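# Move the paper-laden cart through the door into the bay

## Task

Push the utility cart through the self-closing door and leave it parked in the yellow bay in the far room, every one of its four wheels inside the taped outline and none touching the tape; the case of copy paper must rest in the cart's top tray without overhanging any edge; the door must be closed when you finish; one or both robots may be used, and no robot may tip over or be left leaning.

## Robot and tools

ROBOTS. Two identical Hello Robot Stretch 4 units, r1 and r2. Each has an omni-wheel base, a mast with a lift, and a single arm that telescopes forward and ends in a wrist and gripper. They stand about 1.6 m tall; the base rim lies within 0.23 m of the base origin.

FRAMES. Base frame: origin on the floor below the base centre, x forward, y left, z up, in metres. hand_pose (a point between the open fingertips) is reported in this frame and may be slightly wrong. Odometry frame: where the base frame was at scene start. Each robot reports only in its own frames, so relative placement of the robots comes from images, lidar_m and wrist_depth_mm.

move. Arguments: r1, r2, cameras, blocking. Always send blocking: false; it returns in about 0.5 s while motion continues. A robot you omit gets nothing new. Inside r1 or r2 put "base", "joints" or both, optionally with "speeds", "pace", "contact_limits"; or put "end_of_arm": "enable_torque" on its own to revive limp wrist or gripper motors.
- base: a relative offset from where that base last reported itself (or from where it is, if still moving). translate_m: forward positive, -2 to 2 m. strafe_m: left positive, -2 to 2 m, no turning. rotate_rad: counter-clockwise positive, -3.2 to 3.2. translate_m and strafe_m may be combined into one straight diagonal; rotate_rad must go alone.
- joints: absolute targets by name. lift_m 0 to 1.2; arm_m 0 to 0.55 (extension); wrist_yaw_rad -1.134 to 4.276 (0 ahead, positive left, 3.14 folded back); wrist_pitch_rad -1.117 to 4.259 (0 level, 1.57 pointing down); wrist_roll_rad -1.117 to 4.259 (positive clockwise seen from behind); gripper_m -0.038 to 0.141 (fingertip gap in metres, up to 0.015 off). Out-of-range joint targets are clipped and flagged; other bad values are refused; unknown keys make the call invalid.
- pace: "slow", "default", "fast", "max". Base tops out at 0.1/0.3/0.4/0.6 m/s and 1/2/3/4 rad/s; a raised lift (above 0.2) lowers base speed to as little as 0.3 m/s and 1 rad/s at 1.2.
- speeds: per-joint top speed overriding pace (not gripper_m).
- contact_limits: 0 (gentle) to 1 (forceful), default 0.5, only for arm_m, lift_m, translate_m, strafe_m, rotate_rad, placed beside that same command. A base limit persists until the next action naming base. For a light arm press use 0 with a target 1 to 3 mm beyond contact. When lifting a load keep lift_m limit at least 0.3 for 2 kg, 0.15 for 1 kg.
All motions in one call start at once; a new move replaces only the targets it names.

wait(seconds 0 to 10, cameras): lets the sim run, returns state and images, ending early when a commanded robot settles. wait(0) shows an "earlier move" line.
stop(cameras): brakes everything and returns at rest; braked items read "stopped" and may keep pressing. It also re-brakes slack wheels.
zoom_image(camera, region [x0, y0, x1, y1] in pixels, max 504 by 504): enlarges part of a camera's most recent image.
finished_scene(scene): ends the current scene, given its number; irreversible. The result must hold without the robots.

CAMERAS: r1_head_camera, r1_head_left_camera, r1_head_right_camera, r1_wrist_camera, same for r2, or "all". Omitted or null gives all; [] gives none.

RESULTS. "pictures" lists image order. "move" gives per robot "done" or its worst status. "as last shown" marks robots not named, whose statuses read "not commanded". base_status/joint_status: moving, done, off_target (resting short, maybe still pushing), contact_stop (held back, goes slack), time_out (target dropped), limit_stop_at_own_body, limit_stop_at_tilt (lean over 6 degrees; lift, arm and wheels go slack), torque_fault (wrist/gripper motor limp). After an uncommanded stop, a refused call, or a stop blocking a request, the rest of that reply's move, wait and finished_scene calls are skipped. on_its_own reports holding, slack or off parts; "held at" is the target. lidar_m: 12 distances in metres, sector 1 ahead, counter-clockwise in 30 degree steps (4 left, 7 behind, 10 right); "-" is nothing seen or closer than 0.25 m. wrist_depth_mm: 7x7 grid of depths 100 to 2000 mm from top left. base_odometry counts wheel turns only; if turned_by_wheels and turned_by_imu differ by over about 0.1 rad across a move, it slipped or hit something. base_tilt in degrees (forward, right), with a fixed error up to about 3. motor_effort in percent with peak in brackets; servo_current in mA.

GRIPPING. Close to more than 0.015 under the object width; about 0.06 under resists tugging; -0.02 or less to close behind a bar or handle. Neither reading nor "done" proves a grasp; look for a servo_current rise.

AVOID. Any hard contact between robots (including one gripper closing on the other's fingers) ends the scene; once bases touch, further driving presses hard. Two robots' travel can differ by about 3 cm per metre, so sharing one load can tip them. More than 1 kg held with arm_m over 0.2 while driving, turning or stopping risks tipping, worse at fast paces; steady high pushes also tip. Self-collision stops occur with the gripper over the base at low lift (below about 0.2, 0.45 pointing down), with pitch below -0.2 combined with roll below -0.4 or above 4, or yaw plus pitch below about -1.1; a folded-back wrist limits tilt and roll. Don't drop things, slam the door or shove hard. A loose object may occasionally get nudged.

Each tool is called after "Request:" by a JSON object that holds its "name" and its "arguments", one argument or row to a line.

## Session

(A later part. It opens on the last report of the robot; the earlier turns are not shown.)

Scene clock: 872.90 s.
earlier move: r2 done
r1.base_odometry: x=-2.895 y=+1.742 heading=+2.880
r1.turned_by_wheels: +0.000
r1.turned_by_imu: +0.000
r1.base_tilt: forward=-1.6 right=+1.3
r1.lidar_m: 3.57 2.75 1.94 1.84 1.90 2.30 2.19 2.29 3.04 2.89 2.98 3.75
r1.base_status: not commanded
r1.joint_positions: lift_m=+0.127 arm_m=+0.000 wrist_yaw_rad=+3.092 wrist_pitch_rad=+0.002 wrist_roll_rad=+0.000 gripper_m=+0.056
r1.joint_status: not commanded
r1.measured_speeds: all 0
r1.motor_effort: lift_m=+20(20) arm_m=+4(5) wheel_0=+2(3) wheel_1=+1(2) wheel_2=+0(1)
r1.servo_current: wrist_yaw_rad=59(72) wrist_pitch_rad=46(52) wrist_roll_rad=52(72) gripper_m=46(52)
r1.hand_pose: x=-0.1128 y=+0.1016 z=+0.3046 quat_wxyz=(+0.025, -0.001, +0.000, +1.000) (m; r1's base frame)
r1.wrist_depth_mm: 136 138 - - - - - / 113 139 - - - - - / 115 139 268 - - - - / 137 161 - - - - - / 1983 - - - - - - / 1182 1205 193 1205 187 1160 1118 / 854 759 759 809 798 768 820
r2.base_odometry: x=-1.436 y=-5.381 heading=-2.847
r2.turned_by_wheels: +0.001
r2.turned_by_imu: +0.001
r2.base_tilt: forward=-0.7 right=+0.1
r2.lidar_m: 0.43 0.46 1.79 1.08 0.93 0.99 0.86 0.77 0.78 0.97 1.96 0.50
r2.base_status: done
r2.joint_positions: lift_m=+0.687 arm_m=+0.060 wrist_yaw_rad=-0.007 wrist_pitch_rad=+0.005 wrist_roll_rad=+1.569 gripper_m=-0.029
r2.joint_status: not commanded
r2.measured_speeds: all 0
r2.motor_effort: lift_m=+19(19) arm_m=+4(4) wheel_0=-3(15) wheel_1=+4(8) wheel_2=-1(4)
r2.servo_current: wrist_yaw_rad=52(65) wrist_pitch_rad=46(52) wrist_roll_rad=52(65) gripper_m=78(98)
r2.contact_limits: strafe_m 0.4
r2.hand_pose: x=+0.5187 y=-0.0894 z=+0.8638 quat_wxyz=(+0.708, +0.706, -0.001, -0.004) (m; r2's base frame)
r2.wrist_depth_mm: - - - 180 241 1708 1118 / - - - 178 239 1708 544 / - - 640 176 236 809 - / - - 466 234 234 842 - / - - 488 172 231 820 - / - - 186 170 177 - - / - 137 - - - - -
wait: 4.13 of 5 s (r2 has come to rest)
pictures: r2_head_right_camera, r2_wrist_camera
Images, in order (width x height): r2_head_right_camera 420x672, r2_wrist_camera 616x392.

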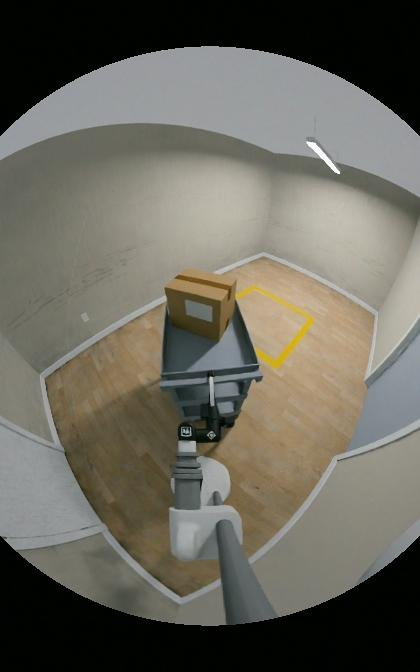

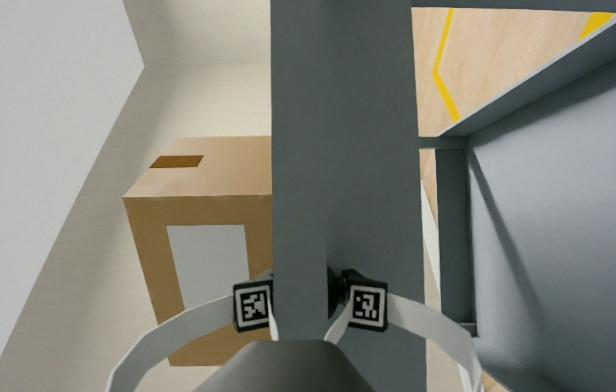

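Request:
{"name": "move", "arguments": {
  "blocking": false,
  "cameras": [],
  "r2": {"base":{"rotate_rad":-0.25},"pace":"slow"}
}}

Request:
{"name": "wait", "arguments": {
  "seconds": 2,
  "cameras": []
}}

Request:
{"name": "move", "arguments": {
  "blocking": false,
  "cameras": [],
  "r2": {"base":{"strafe_m":0.4,"translate_m":0.04},"contact_limits":{"strafe_m":0.4},"pace":"slow"}
}}

Request:
{"name": "wait", "arguments": {
  "seconds": 6,
  "cameras": ["r2_head_right_camera","r2_wrist_camera"]
}}

Scene clock: 885.17 s.
move: r2 moving
r1: as last shown
r1.lidar_m: 3.57 2.78 1.95 1.84 1.90 2.31 2.19 2.28 3.05 2.89 2.97 3.76
r1.motor_effort: lift_m=+20(20) arm_m=+4(4) wheel_0=+2(3) wheel_1=+1(2) wheel_2=+1(1)
r1.servo_current: wrist_yaw_rad=39(65) wrist_pitch_rad=39(46) wrist_roll_rad=46(59) gripper_m=46(46)
r1.wrist_depth_mm: 136 138 - - - - - / 113 139 - - - - - / 114 139 268 - - - - / 137 161 - - - - - / 1921 - - - - - - / 1205 1182 195 1182 187 1182 1118 / 854 759 750 798 778 768 809
r2.base_odometry: x=-1.436 y=-5.381 heading=-2.971
r2.turned_by_wheels: -0.124
r2.turned_by_imu: -0.120
r2.base_tilt: forward=-0.7 right=+0.0
r2.lidar_m: 0.42 0.42 2.02 1.18 0.97 0.98 0.95 0.78 0.77 0.87 1.60 0.51
r2.base_status: rotate_rad moving
r2.joint_positions: lift_m=+0.687 arm_m=+0.060 wrist_yaw_rad=+0.008 wrist_pitch_rad=+0.005 wrist_roll_rad=+1.569 gripper_m=-0.029
r2.joint_status: not commanded
r2.measured_speeds: translate_m=+0.002 strafe_m=+0.000 rotate_rad=-0.489 lift_m=+0.000 arm_m=+0.000 wrist_yaw_rad=+0.004 wrist_pitch_rad=+0.000 wrist_roll_rad=+0.000
r2.motor_effort: lift_m=+19(19) arm_m=+3(4) wheel_0=+10(15) wheel_1=+8(9) wheel_2=+16(16)
r2.servo_current: wrist_yaw_rad=65(65) wrist_pitch_rad=46(46) wrist_roll_rad=46(52) gripper_m=78(85)
r2.hand_pose: x=+0.5200 y=-0.0851 z=+0.8638 quat_wxyz=(+0.708, +0.706, +0.005, +0.001) (m; r2's base frame)
r2.wrist_depth_mm: - - - 258 265 1336 1098 / - - - 192 255 1618 1160 / - - - 187 249 1576 - / - - 535 182 242 831 - / - 480 469 177 236 842 - / - - 186 171 178 - - / - 137 535 - 224 - -
pictures: none
No camera images: "cameras" was empty.

Scene clock: 885.97 s.
earlier move: r2 done
r1.base_odometry: x=-2.895 y=+1.742 heading=+2.880
r1.turned_by_wheels: +0.000
r1.turned_by_imu: +0.000
r1.base_tilt: forward=-1.6 right=+1.3
r1.lidar_m: 3.58 2.73 1.94 1.83 1.90 2.32 2.19 2.26 3.04 2.88 2.96 3.72
r1.base_status: not commanded
r1.joint_positions: lift_m=+0.127 arm_m=+0.000 wrist_yaw_rad=+3.092 wrist_pitch_rad=+0.002 wrist_roll_rad=+0.000 gripper_m=+0.056
r1.joint_status: not commanded
r1.measured_speeds: all 0
r1.motor_effort: lift_m=+20(20) arm_m=+4(4) wheel_0=+2(3) wheel_1=+1(2) wheel_2=+0(1)
r1.servo_current: wrist_yaw_rad=59(65) wrist_pitch_rad=46(46) wrist_roll_rad=59(59) gripper_m=46(46)
r1.hand_pose: x=-0.1128 y=+0.1016 z=+0.3046 quat_wxyz=(+0.025, -0.001, +0.000, +1.000) (m; r1's base frame)
r1.wrist_depth_mm: 136 139 - - - - - / 113 139 - - - - - / 114 140 268 - - - - / 137 161 - - - - - / - - - - - - - / 1182 1205 193 1160 187 1138 1138 / 854 759 759 798 788 768 820
r2.base_odometry: x=-1.436 y=-5.381 heading=-3.096
r2.turned_by_wheels: -0.125
r2.turned_by_imu: -0.121
r2.base_tilt: forward=-0.6 right=+0.0
r2.lidar_m: 0.37 0.37 2.00 1.26 0.98 0.96 1.04 0.79 0.78 0.84 1.36 0.48
r2.base_status: done
r2.joint_positions: lift_m=+0.687 arm_m=+0.060 wrist_yaw_rad=+0.005 wrist_pitch_rad=+0.005 wrist_roll_rad=+1.569 gripper_m=-0.029
r2.joint_status: not commanded
r2.measured_speeds: all 0
r2.motor_effort: lift_m=+19(19) arm_m=-4(4) wheel_0=+5(15) wheel_1=+5(9) wheel_2=+6(16)
r2.servo_current: wrist_yaw_rad=46(65) wrist_pitch_rad=46(52) wrist_roll_rad=39(52) gripper_m=85(91)
r2.hand_pose: x=+0.5197 y=-0.0859 z=+0.8638 quat_wxyz=(+0.708, +0.706, +0.003, +0.000) (m; r2's base frame)
r2.wrist_depth_mm: - - - 265 - 1537 1138 / - - - 291 322 336 334 / - - - 270 283 1661 492 / - - - 198 257 1863 - / - - 574 184 241 820 - / - 455 187 167 179 - - / - 462 466 - 214 - -
wait: 0.80 of 2 s (r2 has come to rest)
pictures: none
No camera images: "cameras" was empty.

Scene clock: 886.47 s.
move: r2 moving
r1: as last shown
r1.base_tilt: forward=-1.5 right=+1.2
r1.lidar_m: 3.58 2.73 1.94 1.85 1.91 2.31 2.18 2.28 3.06 2.87 2.96 3.76
r1.motor_effort: lift_m=+20(20) arm_m=+4(4) wheel_0=+2(3) wheel_1=+1(1) wheel_2=+0(1)
r1.servo_current: wrist_yaw_rad=46(65) wrist_pitch_rad=46(46) wrist_roll_rad=46(59) gripper_m=39(46)
r1.wrist_depth_mm: 136 139 - - - - - / 113 139 - - - - - / 115 140 268 - - - - / 137 162 - - - - - / 1921 - - - - - - / 1182 1205 193 1182 187 1160 1160 / 842 750 759 788 788 768 809
r2.base_odometry: x=-1.436 y=-5.394 heading=-3.096
r2.turned_by_wheels: -0.001
r2.turned_by_imu: -0.001
r2.base_tilt: forward=-0.7 right=+0.1
r2.lidar_m: 0.36 0.39 2.01 1.25 0.98 0.92 1.06 0.83 0.78 0.84 1.35 0.53
r2.base_status: translate_m moving; strafe_m moving
r2.joint_positions: lift_m=+0.687 arm_m=+0.060 wrist_yaw_rad=+0.000 wrist_pitch_rad=+0.005 wrist_roll_rad=+1.569 gripper_m=-0.029
r2.joint_status: not commanded
r2.measured_speeds: translate_m=+0.005 strafe_m=+0.052 rotate_rad=-0.004 lift_m=+0.000 arm_m=+0.000 wrist_yaw_rad=-0.027 wrist_pitch_rad=+0.000 wrist_roll_rad=+0.000
r2.motor_effort: lift_m=+19(19) arm_m=-3(4) wheel_0=-7(9) wheel_1=+8(9) wheel_2=-7(7)
r2.servo_current: wrist_yaw_rad=59(59) wrist_pitch_rad=46(46) wrist_roll_rad=46(46) gripper_m=85(91)
r2.contact_limits: strafe_m 0.4
r2.hand_pose: x=+0.5193 y=-0.0874 z=+0.8638 quat_wxyz=(+0.708, +0.706, +0.002, -0.002) (m; r2's base frame)
r2.wrist_depth_mm: - - - 268 - 1661 1160 / - - - 296 322 336 338 / - - - 214 286 1708 488 / - - - 198 260 1808 - / - - 603 183 241 809 - / - 455 186 167 179 - - / - 459 459 - 214 - -
pictures: none
No camera images: "cameras" was empty.

Scene clock: 891.17 s.
earlier move: r2 done
r1.base_odometry: x=-2.895 y=+1.742 heading=+2.880
r1.turned_by_wheels: +0.000
r1.turned_by_imu: +0.000
r1.base_tilt: forward=-1.6 right=+1.3
r1.lidar_m: 3.58 2.74 1.95 1.84 1.92 2.31 2.17 2.25 3.06 2.89 2.95 3.76
r1.base_status: not commanded
r1.joint_positions: lift_m=+0.127 arm_m=+0.000 wrist_yaw_rad=+3.092 wrist_pitch_rad=+0.002 wrist_roll_rad=+0.000 gripper_m=+0.056
r1.joint_status: not commanded
r1.measured_speeds: all 0
r1.motor_effort: lift_m=+20(20) arm_m=+4(4) wheel_0=+2(3) wheel_1=+1(2) wheel_2=+1(1)
r1.servo_current: wrist_yaw_rad=39(72) wrist_pitch_rad=46(52) wrist_roll_rad=39(72) gripper_m=39(52)
r1.hand_pose: x=-0.1128 y=+0.1016 z=+0.3046 quat_wxyz=(+0.025, -0.001, +0.000, +1.000) (m; r1's base frame)
r1.wrist_depth_mm: 136 138 - - - - - / 113 139 - - - - - / 114 139 268 - - - - / 137 161 - - - - - / 1983 - - - - - - / 1182 1205 193 1182 187 1138 1118 / 854 750 759 798 778 768 809
r2.base_odometry: x=-1.458 y=-5.782 heading=-3.096
r2.turned_by_wheels: +0.000
r2.turned_by_imu: +0.000
r2.base_tilt: forward=-0.7 right=+0.1
r2.lidar_m: 0.44 0.46 1.66 1.05 0.80 0.75 0.85 1.17 1.11 1.19 1.88 0.48
r2.base_status: done
r2.joint_positions: lift_m=+0.687 arm_m=+0.060 wrist_yaw_rad=-0.007 wrist_pitch_rad=+0.005 wrist_roll_rad=+1.569 gripper_m=-0.029
r2.joint_status: not commanded
r2.measured_speeds: all 0
r2.motor_effort: lift_m=+19(19) arm_m=-4(4) wheel_0=-4(16) wheel_1=+6(9) wheel_2=-6(13)
r2.servo_current: wrist_yaw_rad=59(72) wrist_pitch_rad=39(59) wrist_roll_rad=52(59) gripper_m=91(91)
r2.contact_limits: strafe_m 0.4
r2.hand_pose: x=+0.5187 y=-0.0893 z=+0.8638 quat_wxyz=(+0.708, +0.706, -0.001, -0.004) (m; r2's base frame)
r2.wrist_depth_mm: - - - 176 238 1661 1205 / - - - 175 236 1618 496 / - - 609 173 235 820 - / - - 466 231 232 842 - / - - 492 172 231 820 - / - - 186 170 178 - - / - 136 - - - - -
wait: 4.70 of 6 s (r2 has come to rest)
pictures: r2_head_right_camera, r2_wrist_camera
Images, in order (width x height): r2_head_right_camera 420x672, r2_wrist_camera 616x392.

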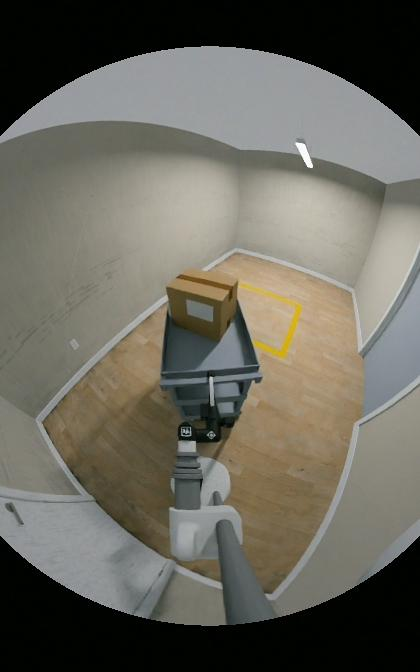

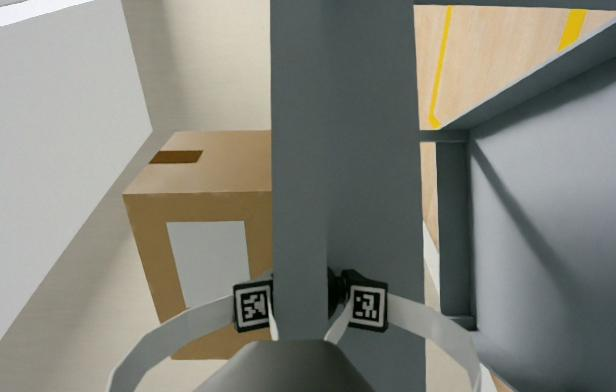

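Request:
{"name": "move", "arguments": {
  "blocking": false,
  "cameras": [],
  "r2": {"base":{"rotate_rad":-0.3},"pace":"slow"}
}}

Request:
{"name": "wait", "arguments": {
  "seconds": 2,
  "cameras": []
}}

Request:
{"name": "move", "arguments": {
  "blocking": false,
  "cameras": [],
  "r2": {"base":{"strafe_m":0.46,"translate_m":0.05},"contact_limits":{"strafe_m":0.4},"pace":"slow"}
}}

Request:
{"name": "wait", "arguments": {
  "seconds": 7,
  "cameras": ["r2_head_right_camera","r2_wrist_camera"]
}}

Scene clock: 902.13 s.
move: r2 moving
r1: as last shown
r1.base_tilt: forward=-1.5 right=+1.3
r1.lidar_m: 3.58 2.73 1.94 1.85 1.90 2.31 2.19 2.29 3.04 2.87 2.96 3.75
r1.motor_effort: lift_m=+20(20) arm_m=+4(4) wheel_0=+2(3) wheel_1=+1(2) wheel_2=+0(1)
r1.servo_current: wrist_yaw_rad=39(65) wrist_pitch_rad=39(52) wrist_roll_rad=59(59) gripper_m=46(46)
r1.wrist_depth_mm: 136 138 - - - - - / 113 139 - - - - - / 114 139 267 - - - - / 137 162 - - - - - / 1921 - - - - - - / 1205 1229 193 1182 188 1160 1138 / 831 750 759 798 788 778 820
r2.base_odometry: x=-1.458 y=-5.782 heading=+3.063
r2.turned_by_wheels: -0.124
r2.turned_by_imu: -0.119
r2.base_tilt: forward=-0.6 right=+0.1
r2.lidar_m: 0.40 0.42 1.66 1.17 0.81 0.75 0.75 1.09 1.13 1.13 1.51 0.49
r2.base_status: rotate_rad moving
r2.joint_positions: lift_m=+0.687 arm_m=+0.060 wrist_yaw_rad=+0.007 wrist_pitch_rad=+0.005 wrist_roll_rad=+1.569 gripper_m=-0.029
r2.joint_status: not commanded
r2.measured_speeds: translate_m=-0.001 strafe_m=+0.000 rotate_rad=-0.491 lift_m=+0.000 arm_m=+0.000 wrist_yaw_rad=+0.000 wrist_pitch_rad=+0.000 wrist_roll_rad=+0.000
r2.motor_effort: lift_m=+19(19) arm_m=-3(4) wheel_0=+10(15) wheel_1=+8(9) wheel_2=+14(15)
r2.servo_current: wrist_yaw_rad=46(59) wrist_pitch_rad=46(46) wrist_roll_rad=46(65) gripper_m=85(91)
r2.hand_pose: x=+0.5199 y=-0.0853 z=+0.8638 quat_wxyz=(+0.708, +0.706, +0.004, +0.001) (m; r2's base frame)
r2.wrist_depth_mm: - - - 259 266 281 294 / - - - 192 255 1661 1205 / - - - 187 248 1576 - / - - 539 180 241 842 - / - 480 473 177 236 820 - / - - 187 172 179 - - / - 137 530 - 224 - -
pictures: none
No camera images: "cameras" was empty.

Scene clock: 903.03 s.
earlier move: r2 done
r1.base_odometry: x=-2.895 y=+1.742 heading=+2.880
r1.turned_by_wheels: +0.000
r1.turned_by_imu: +0.000
r1.base_tilt: forward=-1.6 right=+1.3
r1.lidar_m: 3.56 2.73 1.95 1.82 1.92 2.31 2.18 2.28 3.04 2.88 2.98 3.75
r1.base_status: not commanded
r1.joint_positions: lift_m=+0.127 arm_m=+0.000 wrist_yaw_rad=+3.092 wrist_pitch_rad=+0.002 wrist_roll_rad=+0.000 gripper_m=+0.056
r1.joint_status: not commanded
r1.measured_speeds: all 0
r1.motor_effort: lift_m=+20(20) arm_m=+4(4) wheel_0=+3(3) wheel_1=+1(2) wheel_2=+0(1)
r1.servo_current: wrist_yaw_rad=59(65) wrist_pitch_rad=46(52) wrist_roll_rad=46(59) gripper_m=39(46)
r1.hand_pose: x=-0.1128 y=+0.1016 z=+0.3046 quat_wxyz=(+0.025, -0.001, +0.000, +1.000) (m; r1's base frame)
r1.wrist_depth_mm: 136 138 - - - - - / 113 139 - - - - - / 115 139 268 - - - - / 137 162 - - - - - / 1983 - - - - - - / 1182 1205 194 1205 188 1160 1138 / 842 750 759 788 798 778 809
r2.base_odometry: x=-1.458 y=-5.782 heading=+2.888
r2.turned_by_wheels: -0.175
r2.turned_by_imu: -0.170
r2.base_tilt: forward=-0.7 right=+0.1
r2.lidar_m: 0.33 0.36 1.67 1.50 0.85 0.76 0.77 0.93 1.12 1.10 1.36 0.52
r2.base_status: done
r2.joint_positions: lift_m=+0.687 arm_m=+0.060 wrist_yaw_rad=+0.003 wrist_pitch_rad=+0.005 wrist_roll_rad=+1.569 gripper_m=-0.029
r2.joint_status: not commanded
r2.measured_speeds: all 0
r2.motor_effort: lift_m=+19(19) arm_m=+4(4) wheel_0=+3(15) wheel_1=+6(9) wheel_2=+5(16)
r2.servo_current: wrist_yaw_rad=46(59) wrist_pitch_rad=46(46) wrist_roll_rad=46(65) gripper_m=85(91)
r2.hand_pose: x=+0.5195 y=-0.0866 z=+0.8638 quat_wxyz=(+0.708, +0.706, +0.003, -0.001) (m; r2's base frame)
r2.wrist_depth_mm: - - - 279 - 1618 1138 / - - - 307 336 340 342 / - - - 223 297 1708 1229 / - - - 202 265 1708 - / - - - 185 243 809 - / - 504 186 167 179 820 - / - 442 445 - 212 - -
wait: 0.90 of 2 s (r2 has come to rest)
pictures: none
No camera images: "cameras" was empty.

Scene clock: 903.53 s.
move: r2 moving
r1: as last shown
r1.lidar_m: 3.59 2.71 1.96 1.84 1.90 2.31 2.19 2.28 3.03 2.89 2.95 3.78
r1.motor_effort: lift_m=+20(20) arm_m=+4(4) wheel_0=+2(3) wheel_1=+1(2) wheel_2=+0(1)
r1.servo_current: wrist_yaw_rad=65(65) wrist_pitch_rad=39(46) wrist_roll_rad=52(59) gripper_m=39(46)
r1.wrist_depth_mm: 136 138 - - - - - / 113 139 - - - - - / 114 139 268 - - - - / 137 162 - - - - - / 1983 - - - - - - / 1205 1229 194 1205 187 1138 1118 / 854 759 759 798 788 768 809
r2.base_odometry: x=-1.462 y=-5.795 heading=+2.887
r2.turned_by_wheels: -0.001
r2.turned_by_imu: -0.001
r2.base_tilt: forward=-0.6 right=+0.1
r2.lidar_m: 0.36 0.41 1.65 1.53 0.83 0.75 0.77 0.94 1.15 1.14 1.37 0.53
r2.base_status: translate_m moving; strafe_m moving
r2.joint_positions: lift_m=+0.687 arm_m=+0.060 wrist_yaw_rad=-0.002 wrist_pitch_rad=+0.005 wrist_roll_rad=+1.569 gripper_m=-0.029
r2.joint_status: not commanded
r2.measured_speeds: translate_m=+0.006 strafe_m=+0.052 rotate_rad=-0.003 lift_m=+0.000 arm_m=+0.000 wrist_yaw_rad=-0.017 wrist_pitch_rad=+0.000 wrist_roll_rad=+0.000
r2.motor_effort: lift_m=+19(19) arm_m=+4(4) wheel_0=-9(9) wheel_1=+9(9) wheel_2=-7(7)
r2.servo_current: wrist_yaw_rad=33(59) wrist_pitch_rad=46(46) wrist_roll_rad=52(52) gripper_m=78(91)
r2.contact_limits: strafe_m 0.4
r2.hand_pose: x=+0.5191 y=-0.0879 z=+0.8638 quat_wxyz=(+0.708, +0.706, +0.001, -0.002) (m; r2's base frame)
r2.wrist_depth_mm: - - - 282 - 1661 1138 / - - - 309 338 342 343 / - - - 224 297 1708 1255 / - - - 202 264 1708 - / - - - 185 243 788 - / - 512 186 165 178 - - / - 445 445 - 211 - -
pictures: none
No camera images: "cameras" was empty.

Scene clock: 908.87 s.
earlier move: r2 done
r1.base_odometry: x=-2.895 y=+1.742 heading=+2.880
r1.turned_by_wheels: +0.000
r1.turned_by_imu: +0.000
r1.base_tilt: forward=-1.6 right=+1.3
r1.lidar_m: 3.56 2.75 1.94 1.85 1.90 2.31 2.18 2.26 3.03 2.88 2.99 3.78
r1.base_status: not commanded
r1.joint_positions: lift_m=+0.127 arm_m=+0.000 wrist_yaw_rad=+3.092 wrist_pitch_rad=+0.002 wrist_roll_rad=+0.000 gripper_m=+0.056
r1.joint_status: not commanded
r1.measured_speeds: all 0
r1.motor_effort: lift_m=+20(20) arm_m=+4(4) wheel_0=+2(3) wheel_1=+1(2) wheel_2=+0(1)
r1.servo_current: wrist_yaw_rad=46(65) wrist_pitch_rad=33(52) wrist_roll_rad=52(72) gripper_m=39(46)
r1.hand_pose: x=-0.1128 y=+0.1016 z=+0.3046 quat_wxyz=(+0.025, -0.001, +0.000, +1.000) (m; r1's base frame)
r1.wrist_depth_mm: 136 138 - - - - - / 113 139 - - - - - / 114 139 270 - - - - / 137 161 - - - - - / 1921 - - - - - - / 1182 1205 193 1205 187 1182 1138 / 831 750 759 798 788 768 809
r2.base_odometry: x=-1.621 y=-6.214 heading=+2.888
r2.turned_by_wheels: +0.000
r2.turned_by_imu: +0.000
r2.base_tilt: forward=-0.7 right=+0.1
r2.lidar_m: 0.46 0.48 1.22 1.22 0.80 0.62 0.65 0.82 1.52 1.60 1.89 0.48
r2.base_status: done
r2.joint_positions: lift_m=+0.687 arm_m=+0.060 wrist_yaw_rad=-0.005 wrist_pitch_rad=+0.005 wrist_roll_rad=+1.569 gripper_m=-0.029
r2.joint_status: not commanded
r2.measured_speeds: all 0
r2.motor_effort: lift_m=+19(19) arm_m=+4(5) wheel_0=-3(13) wheel_1=+4(9) wheel_2=-5(13)
r2.servo_current: wrist_yaw_rad=52(65) wrist_pitch_rad=46(52) wrist_roll_rad=46(59) gripper_m=91(91)
r2.contact_limits: strafe_m 0.4
r2.hand_pose: x=+0.5189 y=-0.0888 z=+0.8638 quat_wxyz=(+0.708, +0.706, +0.000, -0.003) (m; r2's base frame)
r2.wrist_depth_mm: - - - 160 219 1661 1098 / - - - 162 222 768 - / - - 508 164 224 831 - / - 480 459 167 227 842 - / - - 517 168 229 854 - / - - 187 170 178 - - / - 137 - - - 1618 -
wait: 5.33 of 7 s (r2 has come to rest)
pictures: r2_head_right_camera, r2_wrist_camera
Images, in order (width x height): r2_head_right_camera 420x672, r2_wrist_camera 616x392.

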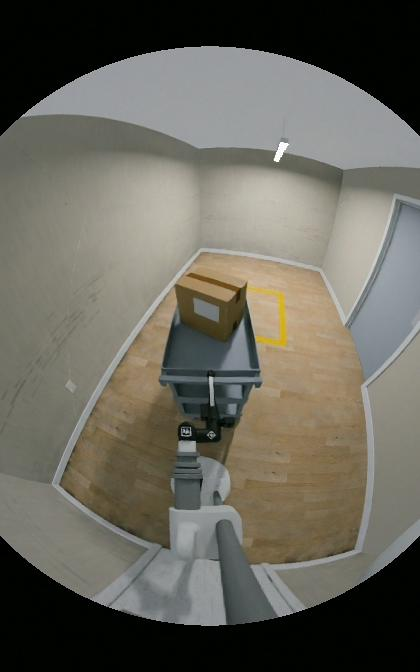

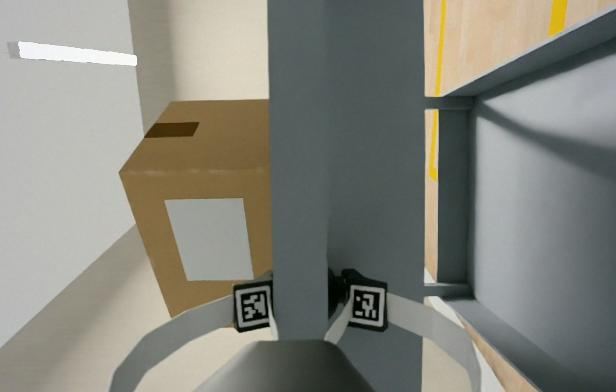

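Request:
{"name": "move", "arguments": {
  "r2": {"base":{"rotate_rad":-0.3},"pace":"slow"},
  "blocking": false,
  "cameras": []
}}

Request:
{"name": "wait", "arguments": {
  "seconds": 5,
  "cameras": ["r2_head_right_camera","r2_wrist_camera"]
}}

Scene clock: 961.10 s.
move: r2 moving
r1: as last shown
r1.lidar_m: 3.56 2.76 1.95 1.83 1.90 2.29 2.20 2.30 3.03 2.89 2.95 3.79
r1.motor_effort: lift_m=+20(20) arm_m=+4(4) wheel_0=+3(3) wheel_1=+1(1) wheel_2=+0(1)
r1.servo_current: wrist_yaw_rad=59(78) wrist_pitch_rad=39(59) wrist_roll_rad=46(65) gripper_m=46(52)
r1.wrist_depth_mm: 136 139 - - - - - / 113 139 - - - - - / 114 139 268 - - - - / 137 162 - - - - - / 1983 - - - - - - / 1182 1205 193 1205 187 1160 1138 / 866 750 759 820 788 788 820
r2.base_odometry: x=-1.622 y=-6.214 heading=+2.764
r2.turned_by_wheels: -0.124
r2.turned_by_imu: -0.120
r2.base_tilt: forward=-0.6 right=+0.0
r2.lidar_m: 0.43 0.44 1.23 1.20 0.85 0.67 0.63 0.77 1.28 1.58 1.75 0.49
r2.base_status: rotate_rad moving
r2.joint_positions: lift_m=+0.687 arm_m=+0.060 wrist_yaw_rad=+0.006 wrist_pitch_rad=+0.005 wrist_roll_rad=+1.569 gripper_m=-0.029
r2.joint_status: not commanded
r2.measured_speeds: translate_m=+0.000 strafe_m=-0.002 rotate_rad=-0.491 lift_m=+0.000 arm_m=+0.000 wrist_yaw_rad=+0.000 wrist_pitch_rad=+0.000 wrist_roll_rad=+0.000
r2.motor_effort: lift_m=+19(19) arm_m=+4(5) wheel_0=+10(12) wheel_1=+8(9) wheel_2=+13(14)
r2.servo_current: wrist_yaw_rad=46(52) wrist_pitch_rad=39(46) wrist_roll_rad=33(59) gripper_m=78(91)
r2.hand_pose: x=+0.5198 y=-0.0856 z=+0.8638 quat_wxyz=(+0.708, +0.706, +0.004, +0.001) (m; r2's base frame)
r2.wrist_depth_mm: - - - 179 241 1499 1078 / - - - 177 238 1661 - / - - 654 176 236 809 - / - - 462 234 234 854 - / - - 484 173 233 831 - / - - 187 171 179 820 - / - 591 - - - - -
pictures: none
No camera images: "cameras" was empty.

Scene clock: 962.00 s.
earlier move: r2 done
r1.base_odometry: x=-2.895 y=+1.742 heading=+2.880
r1.turned_by_wheels: +0.000
r1.turned_by_imu: +0.000
r1.base_tilt: forward=-1.6 right=+1.2
r1.lidar_m: 3.55 2.74 1.94 1.82 1.90 2.32 2.20 2.29 3.04 2.89 2.95 3.77
r1.base_status: not commanded
r1.joint_positions: lift_m=+0.127 arm_m=+0.000 wrist_yaw_rad=+3.092 wrist_pitch_rad=+0.002 wrist_roll_rad=+0.000 gripper_m=+0.056
r1.joint_status: not commanded
r1.measured_speeds: all 0
r1.motor_effort: lift_m=+20(20) arm_m=+4(4) wheel_0=+2(3) wheel_1=+1(1) wheel_2=+0(1)
r1.servo_current: wrist_yaw_rad=39(78) wrist_pitch_rad=39(59) wrist_roll_rad=46(65) gripper_m=39(52)
r1.hand_pose: x=-0.1128 y=+0.1016 z=+0.3046 quat_wxyz=(+0.025, -0.001, +0.000, +1.000) (m; r1's base frame)
r1.wrist_depth_mm: 136 138 - - - - - / 113 139 - - - - - / 115 140 268 - - - - / 137 161 - - - - - / 1921 - - - - - - / 1182 1205 193 1182 188 1160 1118 / 854 750 768 809 788 768 809
r2.base_odometry: x=-1.621 y=-6.214 heading=+2.589
r2.turned_by_wheels: -0.175
r2.turned_by_imu: -0.170
r2.base_tilt: forward=-0.7 right=+0.1
r2.lidar_m: 0.39 0.38 1.28 1.21 0.99 0.71 0.65 0.71 0.97 1.57 1.65 0.50
r2.base_status: done
r2.joint_positions: lift_m=+0.687 arm_m=+0.060 wrist_yaw_rad=+0.006 wrist_pitch_rad=+0.005 wrist_roll_rad=+1.569 gripper_m=-0.029
r2.joint_status: not commanded
r2.measured_speeds: all 0
r2.motor_effort: lift_m=+19(19) arm_m=-3(5) wheel_0=+6(12) wheel_1=+4(9) wheel_2=+7(15)
r2.servo_current: wrist_yaw_rad=59(65) wrist_pitch_rad=46(46) wrist_roll_rad=33(59) gripper_m=91(91)
r2.hand_pose: x=+0.5198 y=-0.0858 z=+0.8638 quat_wxyz=(+0.708, +0.706, +0.004, +0.000) (m; r2's base frame)
r2.wrist_depth_mm: - - - 256 - 1537 1138 / - - - 282 300 1366 330 / - - - 264 274 1708 496 / - - - 194 254 1708 - / - - 521 182 240 831 - / - 455 186 168 179 - - / - - 469 - 216 - -
wait: 0.90 of 5 s (r2 has come to rest)
pictures: r2_head_right_camera, r2_wrist_camera
Images, in order (width x height): r2_head_right_camera 420x672, r2_wrist_camera 616x392.

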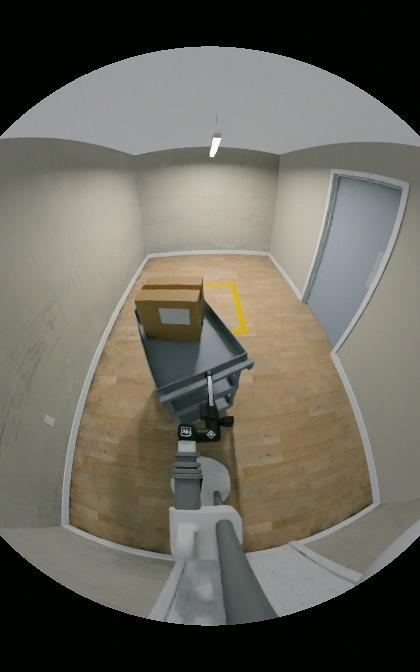

